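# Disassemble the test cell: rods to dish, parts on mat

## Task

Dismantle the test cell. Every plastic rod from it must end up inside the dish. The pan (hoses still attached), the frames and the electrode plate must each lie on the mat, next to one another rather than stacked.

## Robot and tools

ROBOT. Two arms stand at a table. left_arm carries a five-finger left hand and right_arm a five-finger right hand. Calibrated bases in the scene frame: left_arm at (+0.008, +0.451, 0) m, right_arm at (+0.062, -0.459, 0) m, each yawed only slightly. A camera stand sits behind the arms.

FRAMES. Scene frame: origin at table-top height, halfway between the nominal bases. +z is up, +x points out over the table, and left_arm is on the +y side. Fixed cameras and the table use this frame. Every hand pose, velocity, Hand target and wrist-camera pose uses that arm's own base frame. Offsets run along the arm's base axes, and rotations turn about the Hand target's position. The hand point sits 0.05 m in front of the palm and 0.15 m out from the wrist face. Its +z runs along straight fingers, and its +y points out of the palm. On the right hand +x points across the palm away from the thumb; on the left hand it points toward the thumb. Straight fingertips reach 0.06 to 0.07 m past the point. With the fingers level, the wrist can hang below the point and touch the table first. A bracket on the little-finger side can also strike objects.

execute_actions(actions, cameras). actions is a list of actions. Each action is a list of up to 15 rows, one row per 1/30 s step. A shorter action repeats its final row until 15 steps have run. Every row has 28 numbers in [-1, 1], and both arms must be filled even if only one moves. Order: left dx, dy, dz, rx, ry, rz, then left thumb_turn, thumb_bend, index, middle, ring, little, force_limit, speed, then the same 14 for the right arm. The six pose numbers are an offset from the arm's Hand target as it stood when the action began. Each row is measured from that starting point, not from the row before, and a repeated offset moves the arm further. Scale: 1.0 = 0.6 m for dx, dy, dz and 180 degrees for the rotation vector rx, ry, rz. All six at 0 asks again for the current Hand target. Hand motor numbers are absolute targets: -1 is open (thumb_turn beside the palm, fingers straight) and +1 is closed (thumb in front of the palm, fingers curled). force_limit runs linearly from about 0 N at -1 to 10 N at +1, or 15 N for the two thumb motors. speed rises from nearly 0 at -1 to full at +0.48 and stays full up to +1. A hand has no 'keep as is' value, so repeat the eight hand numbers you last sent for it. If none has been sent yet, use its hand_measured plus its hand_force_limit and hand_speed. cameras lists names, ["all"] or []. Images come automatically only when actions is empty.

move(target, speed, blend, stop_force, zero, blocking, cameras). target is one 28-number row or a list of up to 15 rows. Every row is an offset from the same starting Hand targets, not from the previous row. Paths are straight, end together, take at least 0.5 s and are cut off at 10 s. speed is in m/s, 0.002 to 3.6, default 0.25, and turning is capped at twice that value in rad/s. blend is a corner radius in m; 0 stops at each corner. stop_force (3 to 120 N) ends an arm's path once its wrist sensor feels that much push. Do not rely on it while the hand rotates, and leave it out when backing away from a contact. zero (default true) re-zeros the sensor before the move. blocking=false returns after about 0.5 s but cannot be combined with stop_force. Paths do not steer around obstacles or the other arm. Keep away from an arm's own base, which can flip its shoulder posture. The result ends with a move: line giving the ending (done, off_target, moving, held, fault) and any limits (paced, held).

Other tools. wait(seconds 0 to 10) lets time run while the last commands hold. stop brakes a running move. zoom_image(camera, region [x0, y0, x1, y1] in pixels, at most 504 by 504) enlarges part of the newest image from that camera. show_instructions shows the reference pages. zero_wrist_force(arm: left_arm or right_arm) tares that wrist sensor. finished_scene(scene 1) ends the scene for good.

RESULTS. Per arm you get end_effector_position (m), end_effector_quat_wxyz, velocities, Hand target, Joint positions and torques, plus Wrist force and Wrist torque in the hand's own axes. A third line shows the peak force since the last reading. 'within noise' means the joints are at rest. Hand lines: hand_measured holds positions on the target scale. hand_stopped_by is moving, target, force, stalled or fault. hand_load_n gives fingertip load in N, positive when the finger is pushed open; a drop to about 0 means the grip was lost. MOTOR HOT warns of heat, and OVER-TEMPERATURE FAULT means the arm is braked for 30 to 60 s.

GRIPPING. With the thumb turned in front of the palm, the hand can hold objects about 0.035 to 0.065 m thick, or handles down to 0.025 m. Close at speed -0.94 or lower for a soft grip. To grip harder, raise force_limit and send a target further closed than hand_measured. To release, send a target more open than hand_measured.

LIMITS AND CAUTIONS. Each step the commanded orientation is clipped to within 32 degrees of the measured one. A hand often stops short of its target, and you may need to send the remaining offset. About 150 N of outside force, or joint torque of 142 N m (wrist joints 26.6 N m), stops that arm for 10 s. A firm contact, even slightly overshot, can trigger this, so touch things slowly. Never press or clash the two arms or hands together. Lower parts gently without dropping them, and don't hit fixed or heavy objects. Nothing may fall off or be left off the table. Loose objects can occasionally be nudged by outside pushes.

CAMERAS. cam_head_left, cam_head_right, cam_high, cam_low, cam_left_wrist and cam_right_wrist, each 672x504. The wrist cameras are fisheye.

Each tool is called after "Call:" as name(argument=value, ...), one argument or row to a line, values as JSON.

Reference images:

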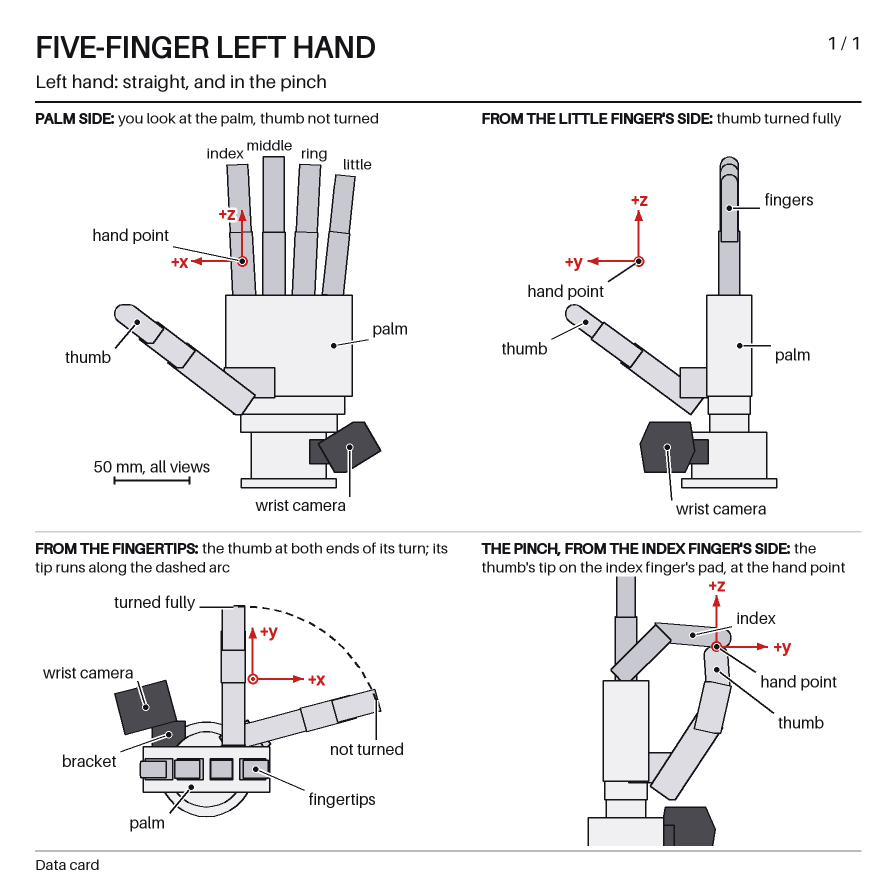

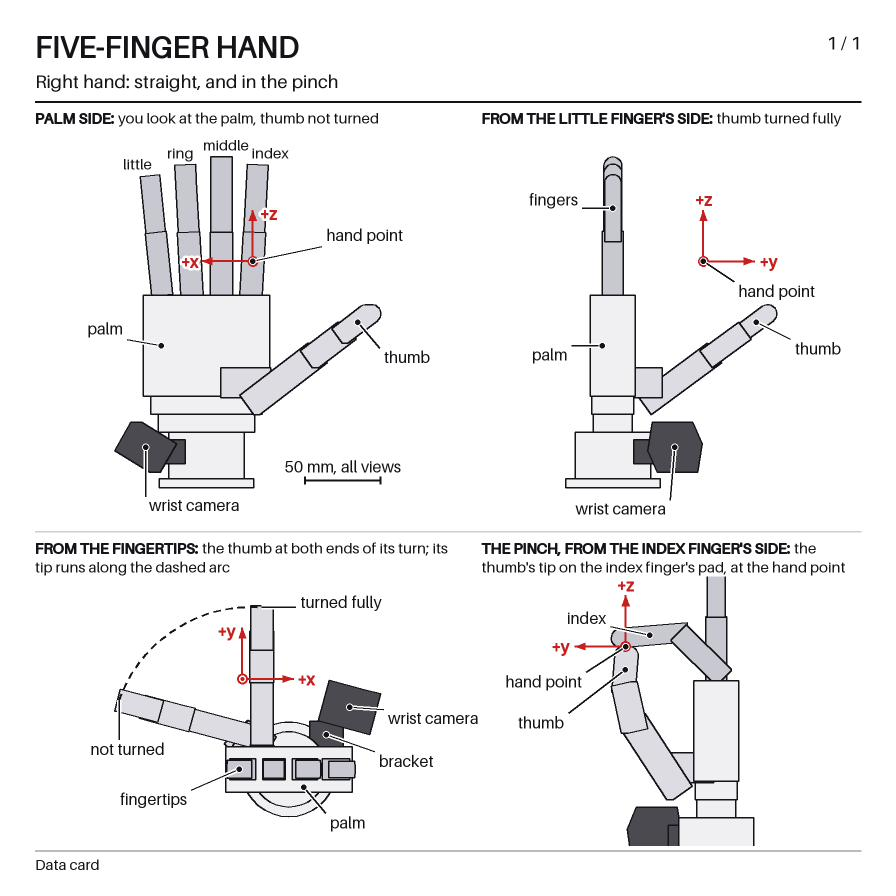

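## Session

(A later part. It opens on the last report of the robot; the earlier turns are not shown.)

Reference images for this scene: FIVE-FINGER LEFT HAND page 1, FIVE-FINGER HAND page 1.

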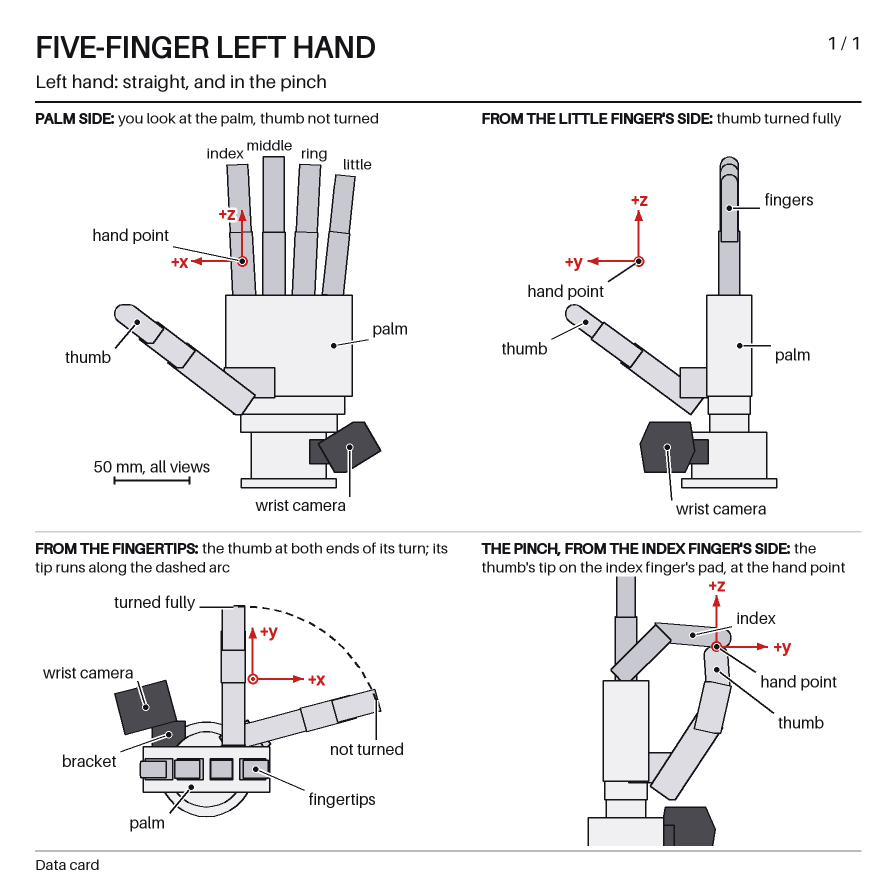

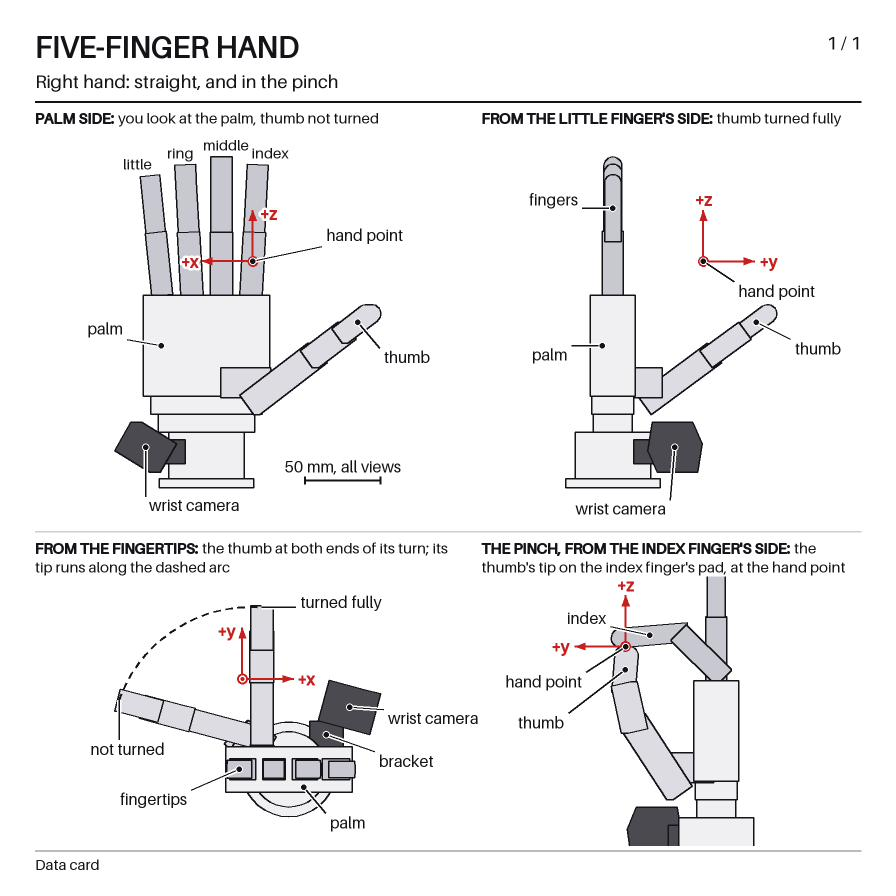

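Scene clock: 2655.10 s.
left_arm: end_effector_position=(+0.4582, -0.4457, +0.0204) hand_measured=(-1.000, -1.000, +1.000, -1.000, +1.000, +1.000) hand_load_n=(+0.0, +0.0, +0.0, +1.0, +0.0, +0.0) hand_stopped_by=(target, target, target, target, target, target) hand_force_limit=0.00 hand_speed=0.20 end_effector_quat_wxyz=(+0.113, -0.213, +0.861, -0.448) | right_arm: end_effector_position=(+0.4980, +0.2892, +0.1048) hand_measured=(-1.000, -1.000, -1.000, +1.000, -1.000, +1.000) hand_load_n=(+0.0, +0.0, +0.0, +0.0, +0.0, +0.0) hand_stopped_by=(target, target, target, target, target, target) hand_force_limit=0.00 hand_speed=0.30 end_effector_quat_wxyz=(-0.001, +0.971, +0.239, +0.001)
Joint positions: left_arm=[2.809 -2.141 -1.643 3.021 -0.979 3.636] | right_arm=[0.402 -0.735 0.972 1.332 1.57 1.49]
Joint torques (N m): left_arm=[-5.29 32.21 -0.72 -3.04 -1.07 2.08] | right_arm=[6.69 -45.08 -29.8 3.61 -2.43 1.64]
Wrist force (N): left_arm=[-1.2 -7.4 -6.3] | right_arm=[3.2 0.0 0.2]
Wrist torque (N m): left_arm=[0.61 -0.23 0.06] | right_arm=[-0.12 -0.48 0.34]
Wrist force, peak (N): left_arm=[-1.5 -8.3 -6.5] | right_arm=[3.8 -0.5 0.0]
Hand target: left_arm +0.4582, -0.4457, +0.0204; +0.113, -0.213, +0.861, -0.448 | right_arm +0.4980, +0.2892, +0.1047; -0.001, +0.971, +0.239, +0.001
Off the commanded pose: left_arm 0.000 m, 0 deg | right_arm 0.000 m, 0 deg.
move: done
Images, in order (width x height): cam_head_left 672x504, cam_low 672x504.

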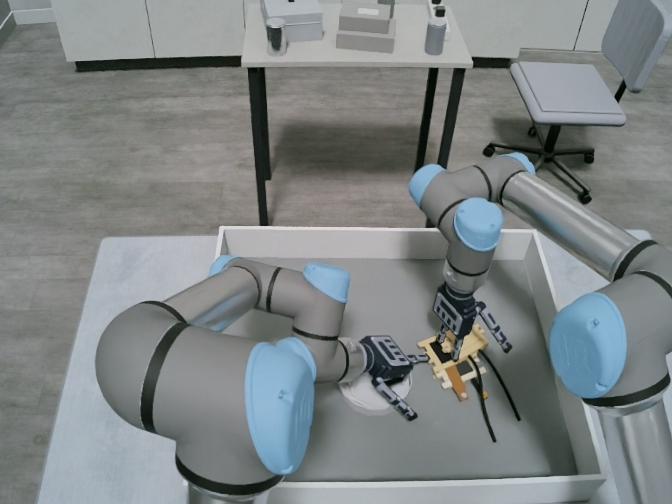

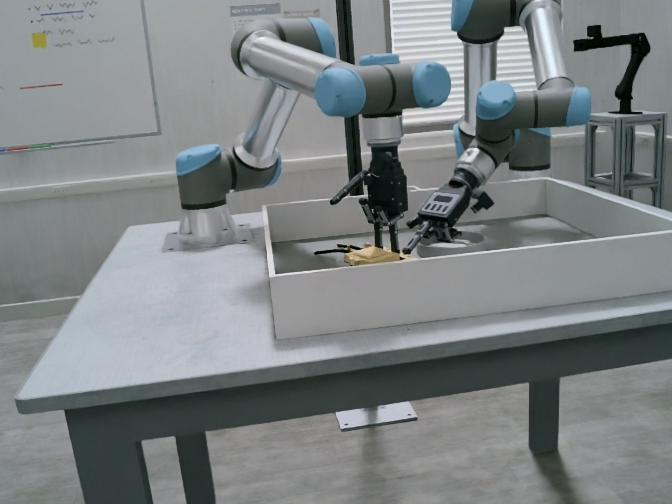

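Call:
move(
  target=[
    [0,0,0,0,0,0,-1,-1,1,-1,1,1,0,0.2,0.0233,-0.0443,0,0,0,0,-1,-1,-1,1,-1,1,0,0.3],
  ],
  speed=0.02,
  stop_force=6,
  cameras=["cam_head_left","cam_low"],
)

Call:
zoom_image(
  camera="cam_head_left",
  region=[380, 280, 540, 440],
)

Call:
zoom_image(
  camera="cam_low",
  region=[320, 180, 430, 290],
)

Scene clock: 2673.23 s.
left_arm: end_effector_position=(+0.4581, -0.4456, +0.0204) hand_measured=(-1.000, -1.000, +1.000, -1.000, +1.000, +1.000) hand_load_n=(-0.5, +0.0, +0.0, +1.0, +0.0, +0.0) hand_stopped_by=(target, target, target, target, target, target) hand_force_limit=0.00 hand_speed=0.20 end_effector_quat_wxyz=(+0.113, -0.213, +0.861, -0.448) | right_arm: end_effector_position=(+0.5120, +0.2626, +0.1047) hand_measured=(-1.000, -1.000, -1.000, +1.000, -1.000, +1.000) hand_load_n=(+0.0, +0.0, +0.0, +0.0, +0.0, +0.0) hand_stopped_by=(target, target, target, target, target, target) hand_force_limit=0.00 hand_speed=0.30 end_effector_quat_wxyz=(-0.001, +0.971, +0.239, +0.001)
Joint positions: left_arm=[2.809 -2.141 -1.643 3.021 -0.979 3.636] | right_arm=[0.352 -0.744 0.989 1.324 1.569 1.44]
Joint torques (N m): left_arm=[-4.51 37.24 5.73 -3.12 -0.89 1.19] | right_arm=[7.93 -52.17 -28.79 3.41 -2.19 1.62]
Wrist force (N): left_arm=[-0.5 -5.2 -4.1] | right_arm=[3.1 0.1 0.4]
Wrist torque (N m): left_arm=[0.36 -0.15 0.06] | right_arm=[-0.18 -0.46 0.31]
Wrist force, peak (N): left_arm=[-1.2 -8.8 -6.4] | right_arm=[3.7 0.2 0.1]
Hand target: left_arm +0.4582, -0.4457, +0.0204; +0.113, -0.213, +0.861, -0.448 | right_arm +0.5120, +0.2626, +0.1047; -0.001, +0.971, +0.239, +0.001
Off the commanded pose: left_arm 0.000 m, 0 deg | right_arm 0.000 m, 0 deg.
move: done
Images, in order (width x height): cam_head_left 672x504, cam_low 672x504.

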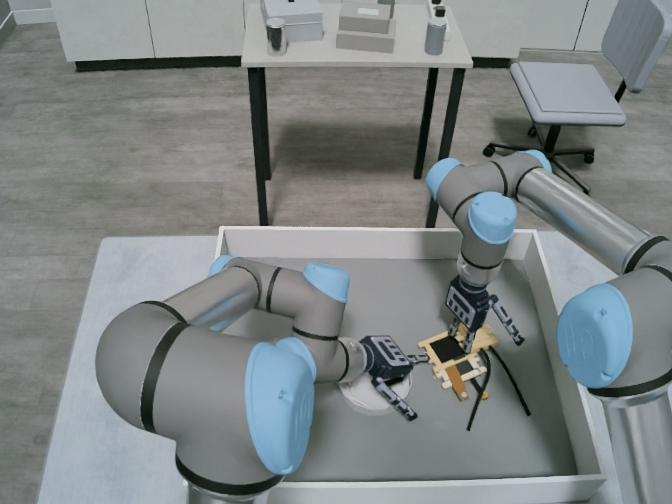

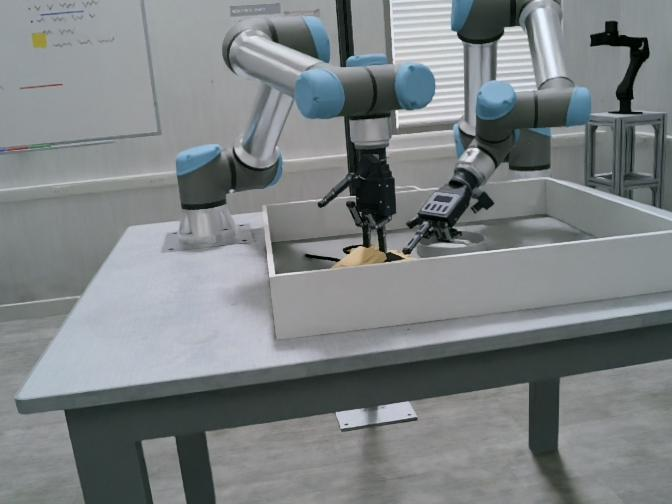

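Scaled by 3.150 from the camera's 672x504 image, which has a finer 960x720 frame.

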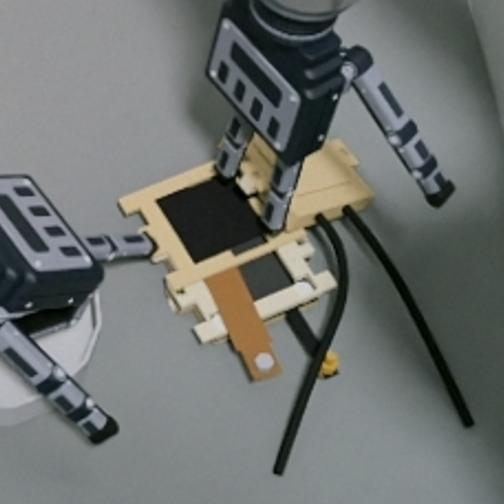

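Scaled by 4.582 from the camera's 672x504 image, which has a finer 960x720 frame.

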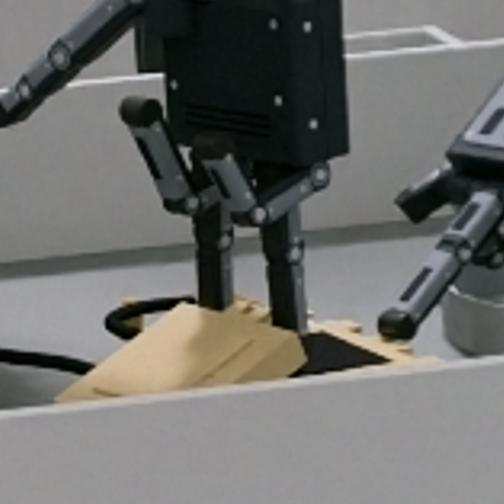

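Call:
move(
  target=[
    [0,0,0,0,0,0,-1,-1,1,-1,1,1,0,0.2,0.0233,-0.0443,0,0,0,0,-1,-1,-1,1,-1,1,0,0.3],
  ],
  speed=0.03,
  stop_force=6,
  cameras=["cam_head_left","cam_low","cam_high"],
)

Call:
zoom_image(
  camera="cam_head_left",
  region=[400, 280, 560, 440],
)

Call:
zoom_image(
  camera="cam_low",
  region=[300, 180, 430, 290],
)

Call:
zoom_image(
  camera="cam_high",
  region=[275, 165, 385, 275],
)

Scene clock: 2690.77 s.
left_arm: end_effector_position=(+0.4581, -0.4457, +0.0204) hand_measured=(-1.000, -1.000, +1.000, -1.000, +1.000, +1.000) hand_load_n=(+0.0, +0.0, +0.0, +0.5, +0.0, +0.0) hand_stopped_by=(target, target, target, target, target, target) hand_force_limit=0.00 hand_speed=0.20 end_effector_quat_wxyz=(+0.113, -0.213, +0.861, -0.448) | right_arm: end_effector_position=(+0.5259, +0.2361, +0.1047) hand_measured=(-1.000, -1.000, -1.000, +1.000, -1.000, +1.000) hand_load_n=(+0.0, -0.5, +0.0, +0.0, +0.0, +0.0) hand_stopped_by=(target, target, target, target, target, target) hand_force_limit=0.00 hand_speed=0.30 end_effector_quat_wxyz=(-0.001, +0.971, +0.239, +0.001)
Joint positions: left_arm=[2.809 -2.141 -1.643 3.021 -0.979 3.636] | right_arm=[0.302 -0.75 0.999 1.32 1.569 1.39]
Joint torques (N m): left_arm=[-4.22 36.85 24.36 -3.03 -0.78 0.53] | right_arm=[7.32 -56.74 -21.21 2.58 -2.2 1.69]
Wrist force (N): left_arm=[-0.3 -4.4 -3.5] | right_arm=[3.2 0.5 0.2]
Wrist torque (N m): left_arm=[0.29 -0.10 0.06] | right_arm=[-0.11 -0.47 0.35]
Wrist force, peak (N): left_arm=[-0.6 -5.4 -4.4] | right_arm=[3.7 0.4 0.5]
Hand target: left_arm +0.4582, -0.4457, +0.0204; +0.113, -0.213, +0.861, -0.448 | right_arm +0.5260, +0.2361, +0.1047; -0.001, +0.971, +0.239, +0.001
Off the commanded pose: left_arm 0.000 m, 0 deg | right_arm 0.000 m, 0 deg.
move: done
Images, in order (width x height): cam_head_left 672x504, cam_high 672x504, cam_low 672x504.

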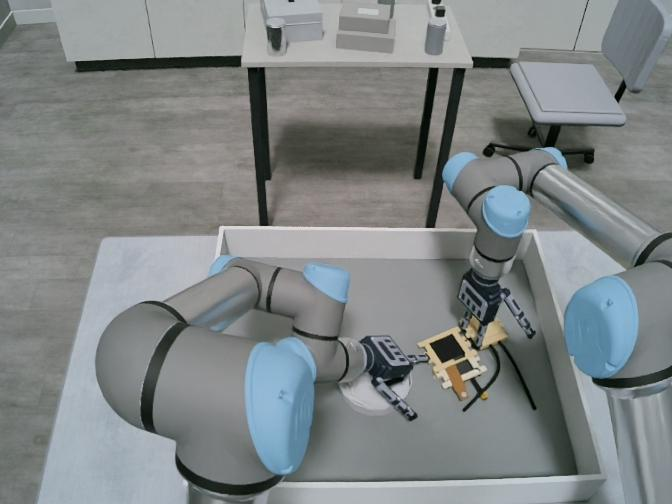

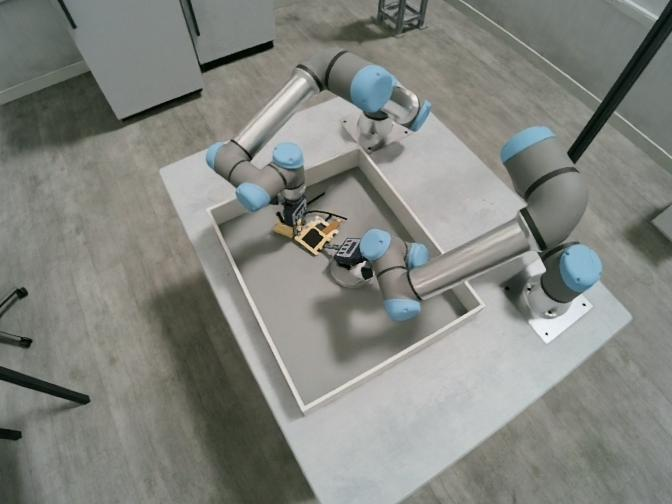

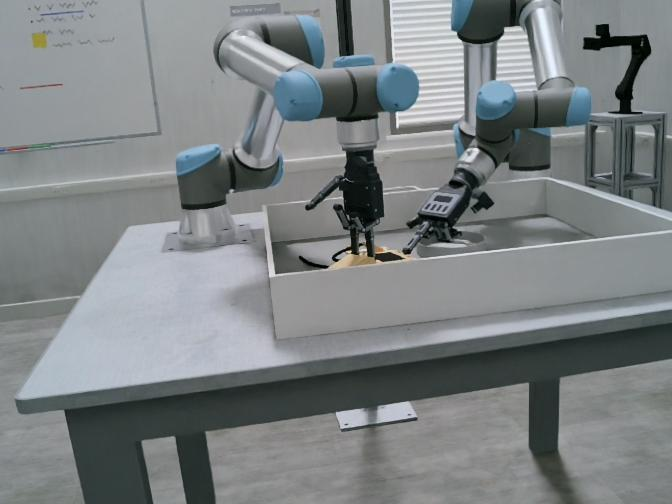

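Scaled by 3.150 from the camera's 672x504 image, which has a finer 960x720 frame.

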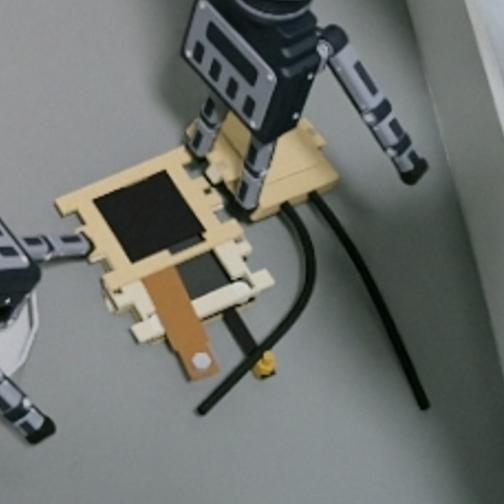

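Scaled by 3.877 from the camera's 672x504 image, which has a finer 960x720 frame.

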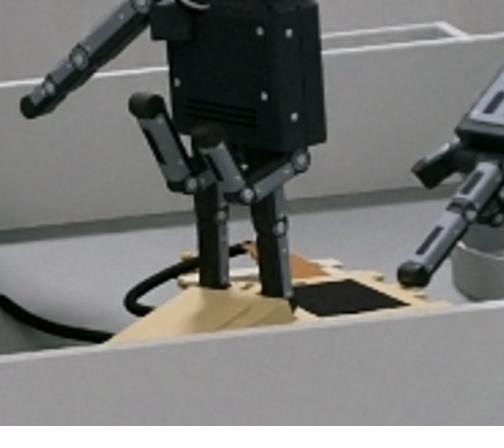

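Scaled by 4.582 from the camera's 672x504 image, which has a finer 960x720 frame.

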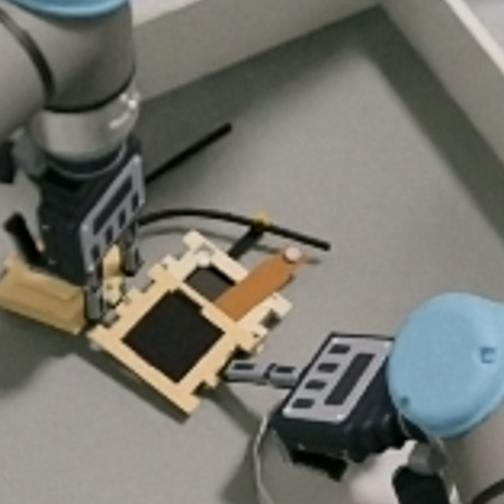

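Call:
move(
  target=[
    [0,0,0,0,0,0,-1,-1,1,-1,1,1,0,0.2,0.0155,-0.0295,0,0,0,0,-1,-1,-1,1,-1,1,0,0.3],
  ],
  speed=0.03,
  stop_force=6,
  cameras=["cam_head_left","cam_low","cam_high"],
)

Call:
zoom_image(
  camera="cam_head_left",
  region=[400, 280, 560, 440],
)

Call:
zoom_image(
  camera="cam_low",
  region=[300, 180, 430, 290],
)

Call:
zoom_image(
  camera="cam_high",
  region=[245, 165, 355, 275],
)

Scene clock: 2705.00 s.
left_arm: end_effector_position=(+0.4581, -0.4457, +0.0204) hand_measured=(-1.000, -1.000, +1.000, -1.000, +1.000, +1.000) hand_load_n=(-0.5, +0.0, +0.0, +0.5, +0.0, +0.0) hand_stopped_by=(target, target, target, target, target, target) hand_force_limit=0.00 hand_speed=0.20 end_effector_quat_wxyz=(+0.113, -0.213, +0.861, -0.448) | right_arm: end_effector_position=(+0.5352, +0.2184, +0.1047) hand_measured=(-1.000, -1.000, -1.000, +1.000, -1.000, +1.000) hand_load_n=(+0.0, +0.0, +0.0, +0.0, +0.0, +0.0) hand_stopped_by=(target, target, target, target, target, target) hand_force_limit=0.00 hand_speed=0.30 end_effector_quat_wxyz=(-0.001, +0.971, +0.239, +0.001)
Joint positions: left_arm=[2.809 -2.141 -1.643 3.021 -0.979 3.636] | right_arm=[0.269 -0.751 1.001 1.319 1.569 1.357]
Joint torques (N m): left_arm=[-4.77 36.88 26 -1.74 -0.87 -0.22] | right_arm=[7.24 -62.62 -11.11 1.68 -2.7 1.63]
Wrist force (N): left_arm=[-0.2 -2.4 -1.8] | right_arm=[3.6 0.4 0.4]
Wrist torque (N m): left_arm=[0.18 -0.06 0.03] | right_arm=[-0.14 -0.51 0.35]
Wrist force, peak (N): left_arm=[-0.4 -4.6 -3.5] | right_arm=[3.9 0.4 0.4]
Hand target: left_arm +0.4582, -0.4457, +0.0204; +0.113, -0.213, +0.861, -0.448 | right_arm +0.5353, +0.2184, +0.1047; -0.001, +0.971, +0.239, +0.001
Off the commanded pose: left_arm 0.000 m, 0 deg | right_arm 0.000 m, 0 deg.
move: done
Images, in order (width x height): cam_head_left 672x504, cam_high 672x504, cam_low 672x504.

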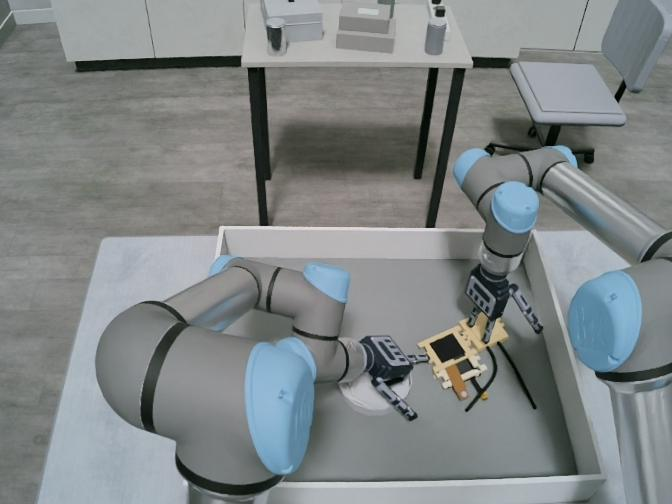

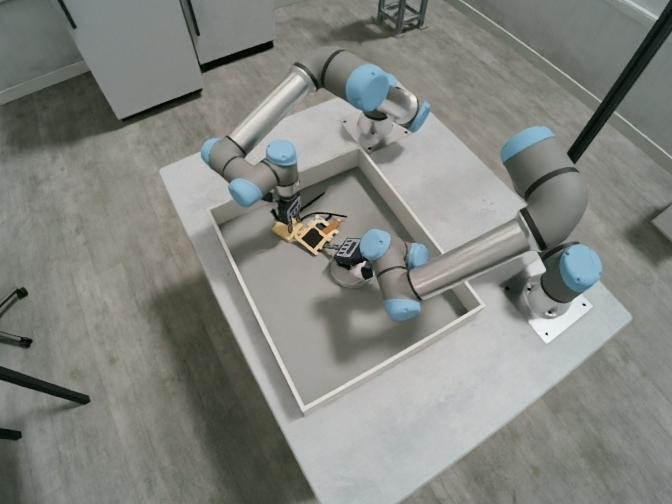

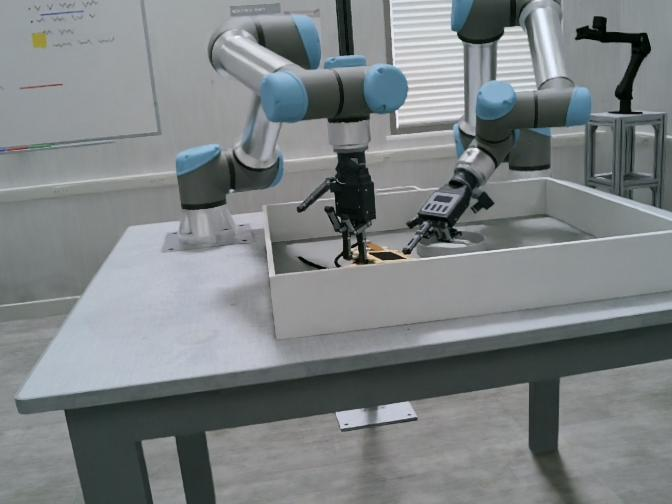

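Scaled by 3.150 from the camera's 672x504 image, which has a finer 960x720 frame.

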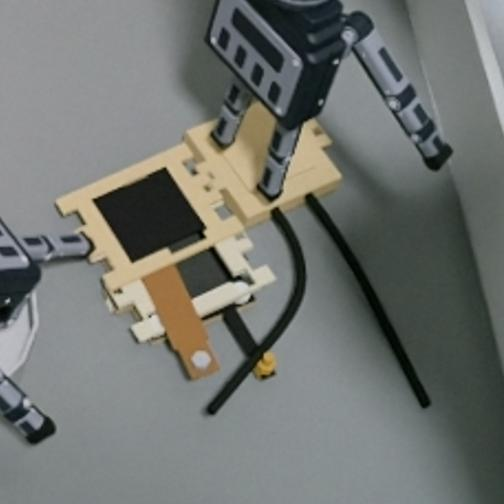

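Scaled by 3.877 from the camera's 672x504 image, which has a finer 960x720 frame.

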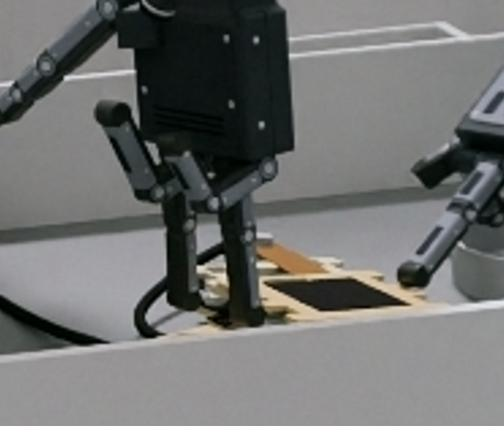

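Scaled by 4.582 from the camera's 672x504 image, which has a finer 960x720 frame.

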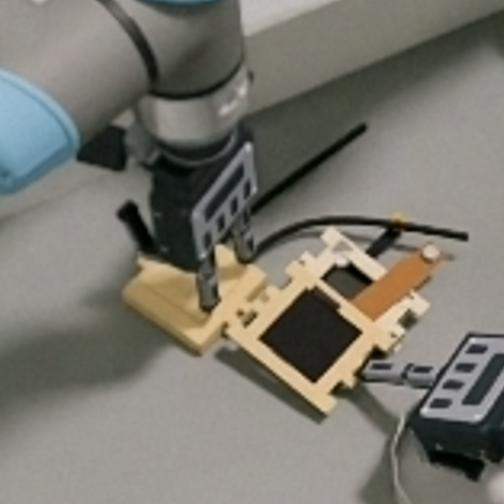

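Call:
move(
  target=[
    [0,0,0,0,0,0,-1,-1,1,-1,1,1,0,0.2,0,0,-0.035,0,0,0,-1,-1,-1,1,-1,1,0,0.3],
  ],
  speed=0.015,
  stop_force=3,
  cameras=["cam_head_left","cam_head_right"],
)

Call:
zoom_image(
  camera="cam_head_left",
  region=[400, 280, 560, 440],
)

Call:
zoom_image(
  camera="cam_head_right",
  region=[400, 280, 560, 440],
)

Scene clock: 2718.33 s.
left_arm: end_effector_position=(+0.4582, -0.4457, +0.0204) hand_measured=(-1.000, -1.000, +1.000, -1.000, +1.000, +1.000) hand_load_n=(-0.5, +0.0, +0.0, +0.5, +0.0, +0.0) hand_stopped_by=(target, target, target, target, target, target) hand_force_limit=0.00 hand_speed=0.20 end_effector_quat_wxyz=(+0.113, -0.213, +0.861, -0.448) | right_arm: end_effector_position=(+0.5352, +0.2184, +0.0938) hand_measured=(-1.000, -1.000, -1.000, +1.000, -1.000, +1.000) hand_load_n=(+0.0, +0.0, +0.0, +0.0, -0.5, +0.0) hand_stopped_by=(target, target, target, target, target, target) hand_force_limit=0.00 hand_speed=0.30 end_effector_quat_wxyz=(-0.001, +0.971, +0.239, +0.001)
Joint positions: left_arm=[2.809 -2.141 -1.643 3.021 -0.979 3.636] | right_arm=[0.269 -0.743 1.016 1.296 1.569 1.357]
Joint torques (N m): left_arm=[-3.85 37.11 24.4 -0.05 -0.7 -1.06] | right_arm=[6.85 -62.09 -28.76 0.94 -2.49 1.71]
Wrist force (N): left_arm=[-0.3 -2.5 -1.7] | right_arm=[3.5 0.7 -2.9]
Wrist torque (N m): left_arm=[0.17 -0.03 0.02] | right_arm=[0.06 -0.35 0.35]
Wrist force, peak (N): left_arm=[-0.3 -2.9 -1.8] | right_arm=[3.4 0.6 -7.3]
Hand target: left_arm +0.4582, -0.4457, +0.0204; +0.113, -0.213, +0.861, -0.448 | right_arm +0.5353, +0.2184, +0.0938; -0.001, +0.971, +0.239, +0.001 (not the last commanded pose)
Off the commanded pose: left_arm 0.000 m, 0 deg | right_arm 0.010 m, 0 deg.
move: contact (right_arm)
Images, in order (width x height): cam_head_left 672x504, cam_head_right 672x504.

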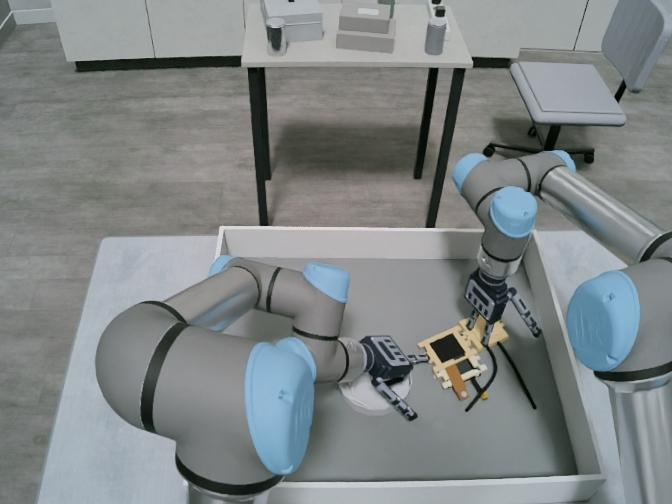

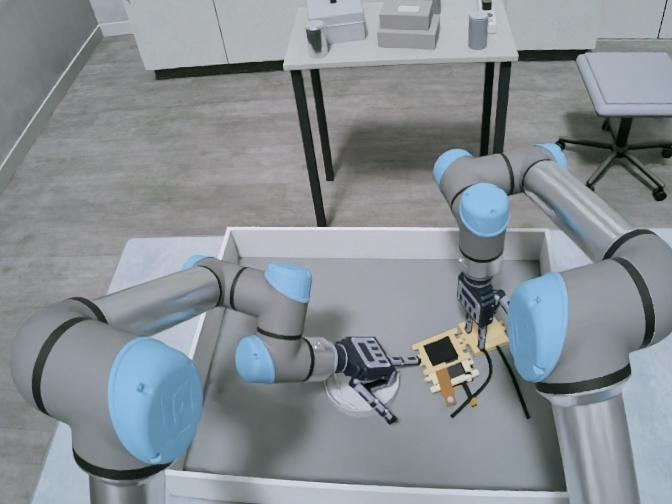

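Scaled by 3.150 from the camera's 672x504 image, which has a finer 960x720 frame.

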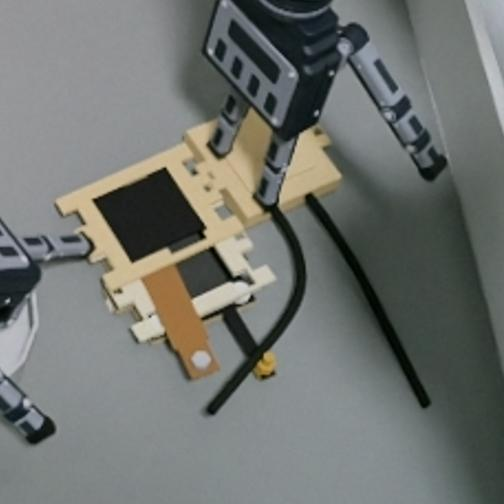

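Scaled by 3.150 from the camera's 672x504 image, which has a finer 960x720 frame.

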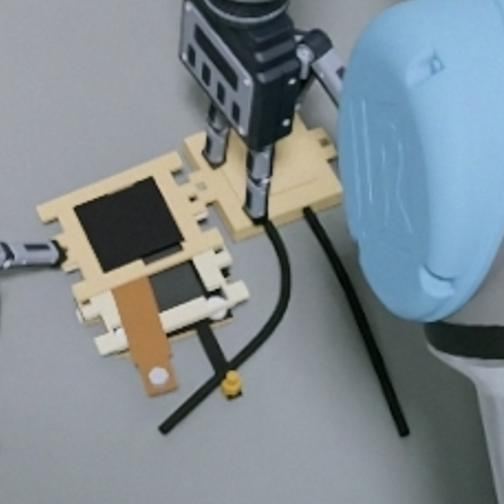

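Call:
move(
  target=[
    [0,0,0,0,0,0,-1,-1,1,-1,1,1,0,0.2,0,0,-0.002,0,0,0,-1,-1,-1,1,-1,1,0,0.3],
    [0,0,0,0,0,0,-1,-1,1,-1,1,1,0,0.2,0.0116,-0.0221,-0.002,0,0,0,-1,-1,-1,1,-1,1,0,0.3],
  ],
  speed=0.015,
  cameras=["cam_head_left","cam_head_right"],
)

Call:
zoom_image(
  camera="cam_head_left",
  region=[400, 280, 560, 440],
)

Scene clock: 2739.30 s.
left_arm: end_effector_position=(+0.4582, -0.4457, +0.0204) hand_measured=(-1.000, -1.000, +1.000, -1.000, +1.000, +1.000) hand_load_n=(+0.0, +0.0, +0.0, +0.5, +0.0, +0.0) hand_stopped_by=(target, target, target, target, target, target) hand_force_limit=0.00 hand_speed=0.20 end_effector_quat_wxyz=(+0.113, -0.213, +0.861, -0.448) | right_arm: end_effector_position=(+0.5423, +0.2050, +0.0926) hand_measured=(-1.000, -1.000, -1.000, +1.000, -1.000, +1.000) hand_load_n=(+0.0, +0.0, +0.0, +0.0, +2.5, +0.0) hand_stopped_by=(target, target, target, target, target, target) hand_force_limit=0.00 hand_speed=0.30 end_effector_quat_wxyz=(-0.001, +0.971, +0.239, +0.001)
Joint positions: left_arm=[2.809 -2.141 -1.643 3.021 -0.979 3.636] | right_arm=[0.244 -0.742 1.017 1.294 1.569 1.332]
Joint torques (N m): left_arm=[-3.59 36.75 24.7 0.05 -0.74 -1.47] | right_arm=[-3.16 -29.27 -23.89 1.23 4.23 1.07]
Wrist force (N): left_arm=[0.0 -2.7 -1.6] | right_arm=[5.5 -16.8 -20.6]
Wrist torque (N m): left_arm=[0.12 -0.08 0.05] | right_arm=[1.75 0.53 -0.22]
Wrist force, peak (N): left_arm=[-0.3 -3.0 -1.9] | right_arm=[6.1 -20.4 -21.1]
Hand target: left_arm +0.4582, -0.4457, +0.0204; +0.113, -0.213, +0.861, -0.448 | right_arm +0.5422, +0.2051, +0.0926; -0.001, +0.971, +0.239, +0.001
Off the commanded pose: left_arm 0.000 m, 0 deg | right_arm 0.000 m, 0 deg.
move: done
Images, in order (width x height): cam_head_left 672x504, cam_head_right 672x504.

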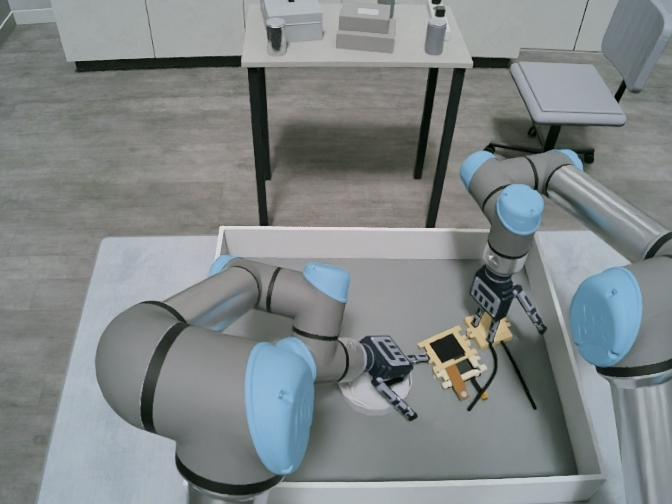

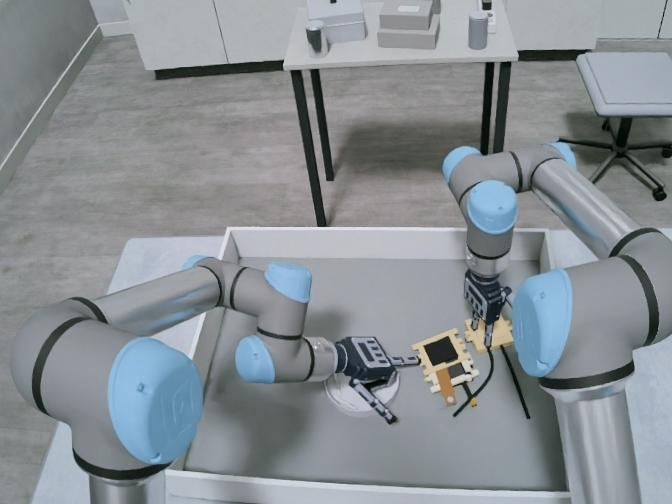

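Scaled by 3.150 from the camera's 672x504 image, which has a finer 960x720 frame.

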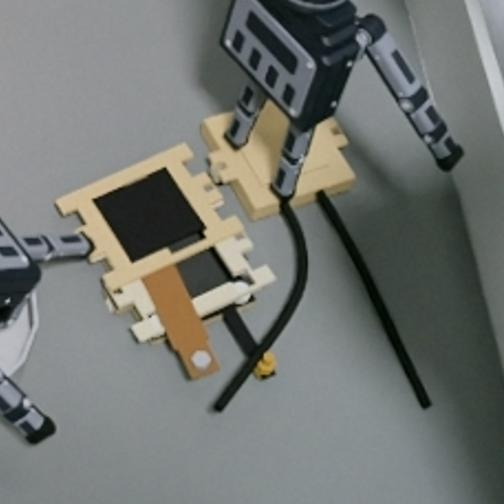

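Call:
move(
  target=[
    [0,0,0,0,0,0,-1,-1,1,-1,1,1,0,0.2,0,0,0.0012,0,0,0,-1,-1,-1,1,-1,1,0,0.3],
    [0,0,0,0,0,0,-1,-1,1,-1,1,1,0,0.2,0.0124,-0.0236,0.0012,0,0,0,-1,-1,-1,1,-1,1,0,0.3],
  ],
  speed=0.015,
  cameras=["cam_head_left"],
)

Call:
zoom_image(
  camera="cam_head_left",
  region=[400, 280, 560, 440],
)

Scene clock: 2760.27 s.
left_arm: end_effector_position=(+0.4582, -0.4457, +0.0204) hand_measured=(-1.000, -1.000, +1.000, -1.000, +1.000, +1.000) hand_load_n=(+0.0, +0.0, +0.0, +0.5, +0.0, +0.0) hand_stopped_by=(target, target, target, target, target, target) hand_force_limit=0.00 hand_speed=0.20 end_effector_quat_wxyz=(+0.113, -0.213, +0.861, -0.448) | right_arm: end_effector_position=(+0.5497, +0.1908, +0.0933) hand_measured=(-1.000, -1.000, -1.000, +1.000, -1.000, +1.000) hand_load_n=(+0.0, +0.0, +0.0, +0.0, +2.5, +0.0) hand_stopped_by=(target, target, target, target, target, target) hand_force_limit=0.00 hand_speed=0.30 end_effector_quat_wxyz=(-0.001, +0.971, +0.239, +0.001)
Joint positions: left_arm=[2.809 -2.141 -1.643 3.021 -0.979 3.636] | right_arm=[0.218 -0.741 1.014 1.297 1.569 1.306]
Joint torques (N m): left_arm=[-3.22 37.04 23.75 0.08 -0.6 -1.61] | right_arm=[-2.28 -27.04 -21.51 0.03 3.31 0.88]
Wrist force (N): left_arm=[-0.1 -2.7 -1.5] | right_arm=[3.7 -15.7 -26.0]
Wrist torque (N m): left_arm=[0.11 -0.07 0.04] | right_arm=[2.05 0.64 -0.30]
Wrist force, peak (N): left_arm=[-0.6 -2.9 -1.8] | right_arm=[3.7 -15.7 -26.0]
Hand target: left_arm +0.4582, -0.4457, +0.0204; +0.113, -0.213, +0.861, -0.448 | right_arm +0.5497, +0.1909, +0.0933; -0.001, +0.971, +0.239, +0.001
Off the commanded pose: left_arm 0.000 m, 0 deg | right_arm 0.000 m, 0 deg.
move: done
Images, in order (width x height): cam_head_left 672x504.

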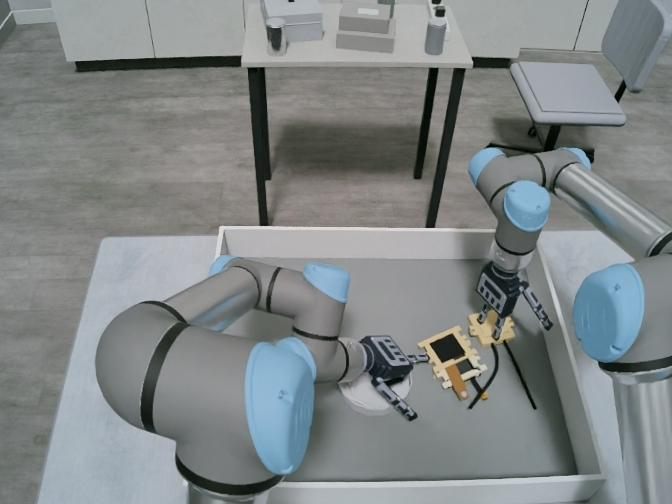

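Scaled by 3.150 from the camera's 672x504 image, which has a finer 960x720 frame.

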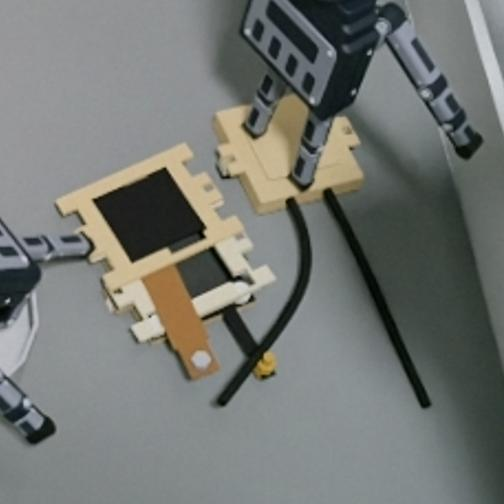

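Call:
move(
  target=[
    [0,0,0.08,0,0,0,-1,-1,1,-1,1,1,0,0.2,0,0,0.11,0,0,0,-1,-1,-1,1,-1,1,0,0.3],
    [-0.1,0.2,0.15,0,0,0,-1,-1,1,-1,1,1,0,0.2,0,0,0.13,0,0,0,-1,-1,-1,1,-1,1,0,0.3],
  ],
  speed=0.1,
)

Call:
move(
  target=[
    [0,0,0,0,0,0,-1,-1,1,-1,1,1,0,0.2,0.0188,0.0805,-0.02,0,0,0.4133,1,-1,-1,1,1,1,0,0.3],
  ],
  speed=0.2,
  cameras=["cam_head_left","cam_low","cam_head_right"],
)

Call:
zoom_image(
  camera="cam_head_left",
  region=[400, 280, 560, 440],
)

Scene clock: 2791.83 s.
left_arm: end_effector_position=(+0.3981, -0.3257, +0.1103) hand_measured=(-1.000, -1.000, +1.000, -1.000, +1.000, +1.000) hand_load_n=(+0.0, +0.0, +0.0, +0.0, +0.0, +0.0) hand_stopped_by=(target, target, target, target, target, target) hand_force_limit=0.00 hand_speed=0.20 end_effector_quat_wxyz=(+0.113, -0.213, +0.861, -0.448) | right_arm: end_effector_position=(+0.5497, +0.1910, +0.1714) hand_measured=(-1.000, -1.000, -1.000, +1.000, -1.000, +1.000) hand_load_n=(+0.0, -0.5, +0.0, +0.0, +0.0, +0.0) hand_stopped_by=(target, target, target, target, target, target) hand_force_limit=0.00 hand_speed=0.30 end_effector_quat_wxyz=(-0.001, +0.971, +0.239, +0.001)
Joint positions: left_arm=[3.063 -1.82 -1.888 2.792 -0.809 3.879] | right_arm=[0.218 -0.783 0.887 1.466 1.569 1.306]
Joint torques (N m): left_arm=[4.78 26.52 28.11 -0.2 -1.57 -1.05] | right_arm=[-1.68 -59.17 -13.29 0.92 -0.9 -0.91]
Wrist force (N): left_arm=[0.2 -0.5 0.3] | right_arm=[4.1 0.2 0.4]
Wrist torque (N m): left_arm=[-0.08 0.00 0.10] | right_arm=[-0.16 -0.58 0.39]
Wrist force, peak (N): left_arm=[-0.2 -3.0 -1.8] | right_arm=[3.5 -15.3 -26.0]
Hand target: left_arm +0.3982, -0.3257, +0.1104; +0.113, -0.213, +0.861, -0.448 | right_arm +0.5497, +0.1909, +0.1713; -0.001, +0.971, +0.239, +0.001
Off the commanded pose: left_arm 0.000 m, 0 deg | right_arm 0.000 m, 0 deg.
move: done

Scene clock: 2795.53 s.
left_arm: end_effector_position=(+0.3982, -0.3257, +0.1104) hand_measured=(-1.000, -1.000, +1.000, -1.000, +1.000, +1.000) hand_load_n=(+0.0, +0.0, +0.0, +0.0, +0.0, +0.0) hand_stopped_by=(target, target, target, target, target, target) hand_force_limit=0.00 hand_speed=0.20 end_effector_quat_wxyz=(+0.113, -0.213, +0.861, -0.448) | right_arm: end_effector_position=(+0.5609, +0.2391, +0.1594) hand_measured=(+1.000, -1.000, -1.000, +1.000, +1.000, +1.000) hand_load_n=(+0.0, +0.0, +0.0, +0.0, +0.0, +0.0) hand_stopped_by=(target, target, target, target, target, target) hand_force_limit=0.00 hand_speed=0.30 end_effector_quat_wxyz=(-0.001, +0.629, +0.777, +0.000)
Joint positions: left_arm=[3.063 -1.82 -1.888 2.792 -0.809 3.879] | right_arm=[0.236 -0.913 1.142 1.343 1.569 0.026]
Joint torques (N m): left_arm=[5.24 30.9 30.21 -2.66 -1.56 1.94] | right_arm=[5.45 -41.31 -29.74 3.57 -2.05 -1.27]
Wrist force (N): left_arm=[0.4 -0.3 0.3] | right_arm=[3.4 0.2 0.4]
Wrist torque (N m): left_arm=[-0.05 -0.04 0.09] | right_arm=[-0.12 -0.53 0.28]
Wrist force, peak (N): left_arm=[0.3 -0.6 0.6] | right_arm=[4.3 0.2 0.8]
Hand target: left_arm +0.3982, -0.3257, +0.1104; +0.113, -0.213, +0.861, -0.448 | right_arm +0.5609, +0.2392, +0.1593; -0.001, +0.629, +0.778, +0.000
Off the commanded pose: left_arm 0.000 m, 0 deg | right_arm 0.000 m, 0 deg.
move: done
Images, in order (width x height): cam_head_left 672x504, cam_head_right 672x504, cam_low 672x504.

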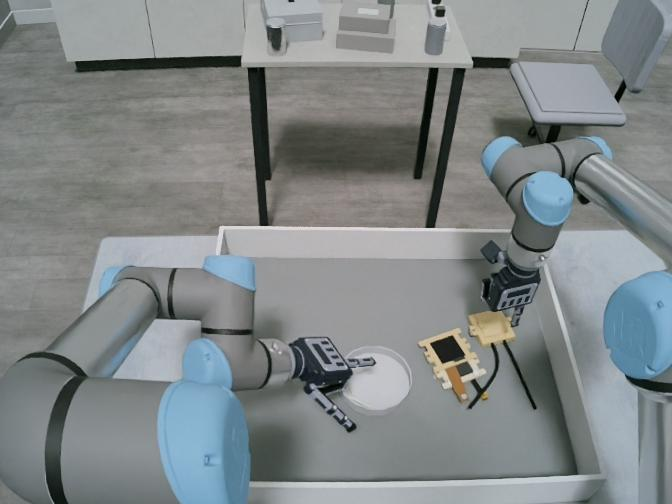

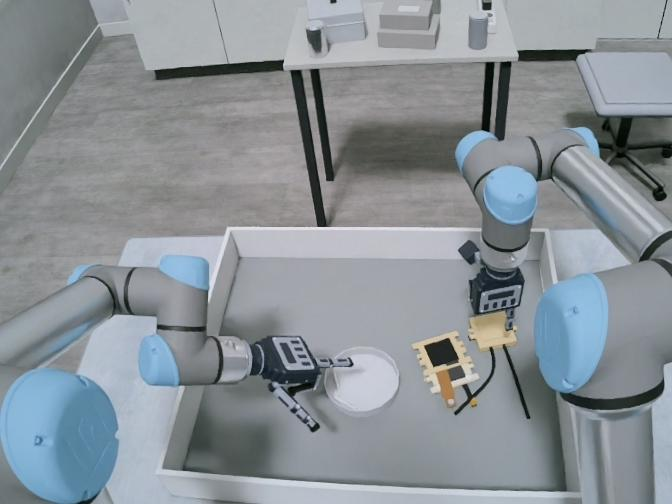

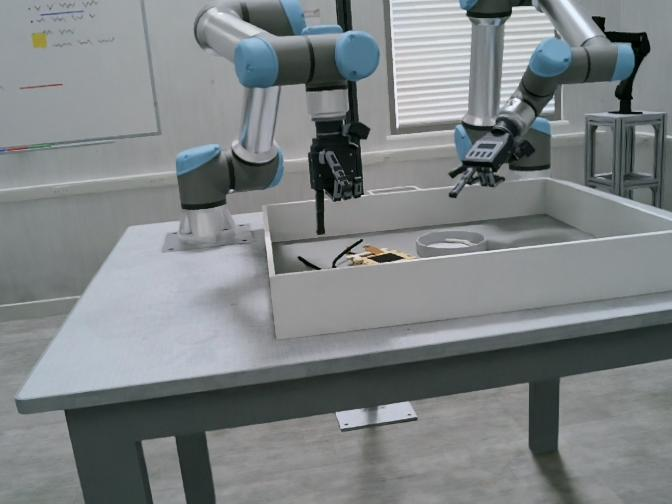

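Scaled by 3.150 from the camera's 672x504 image, which has a finer 960x720 frame.

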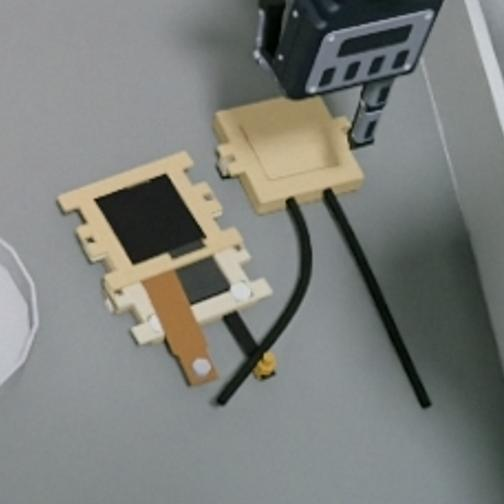

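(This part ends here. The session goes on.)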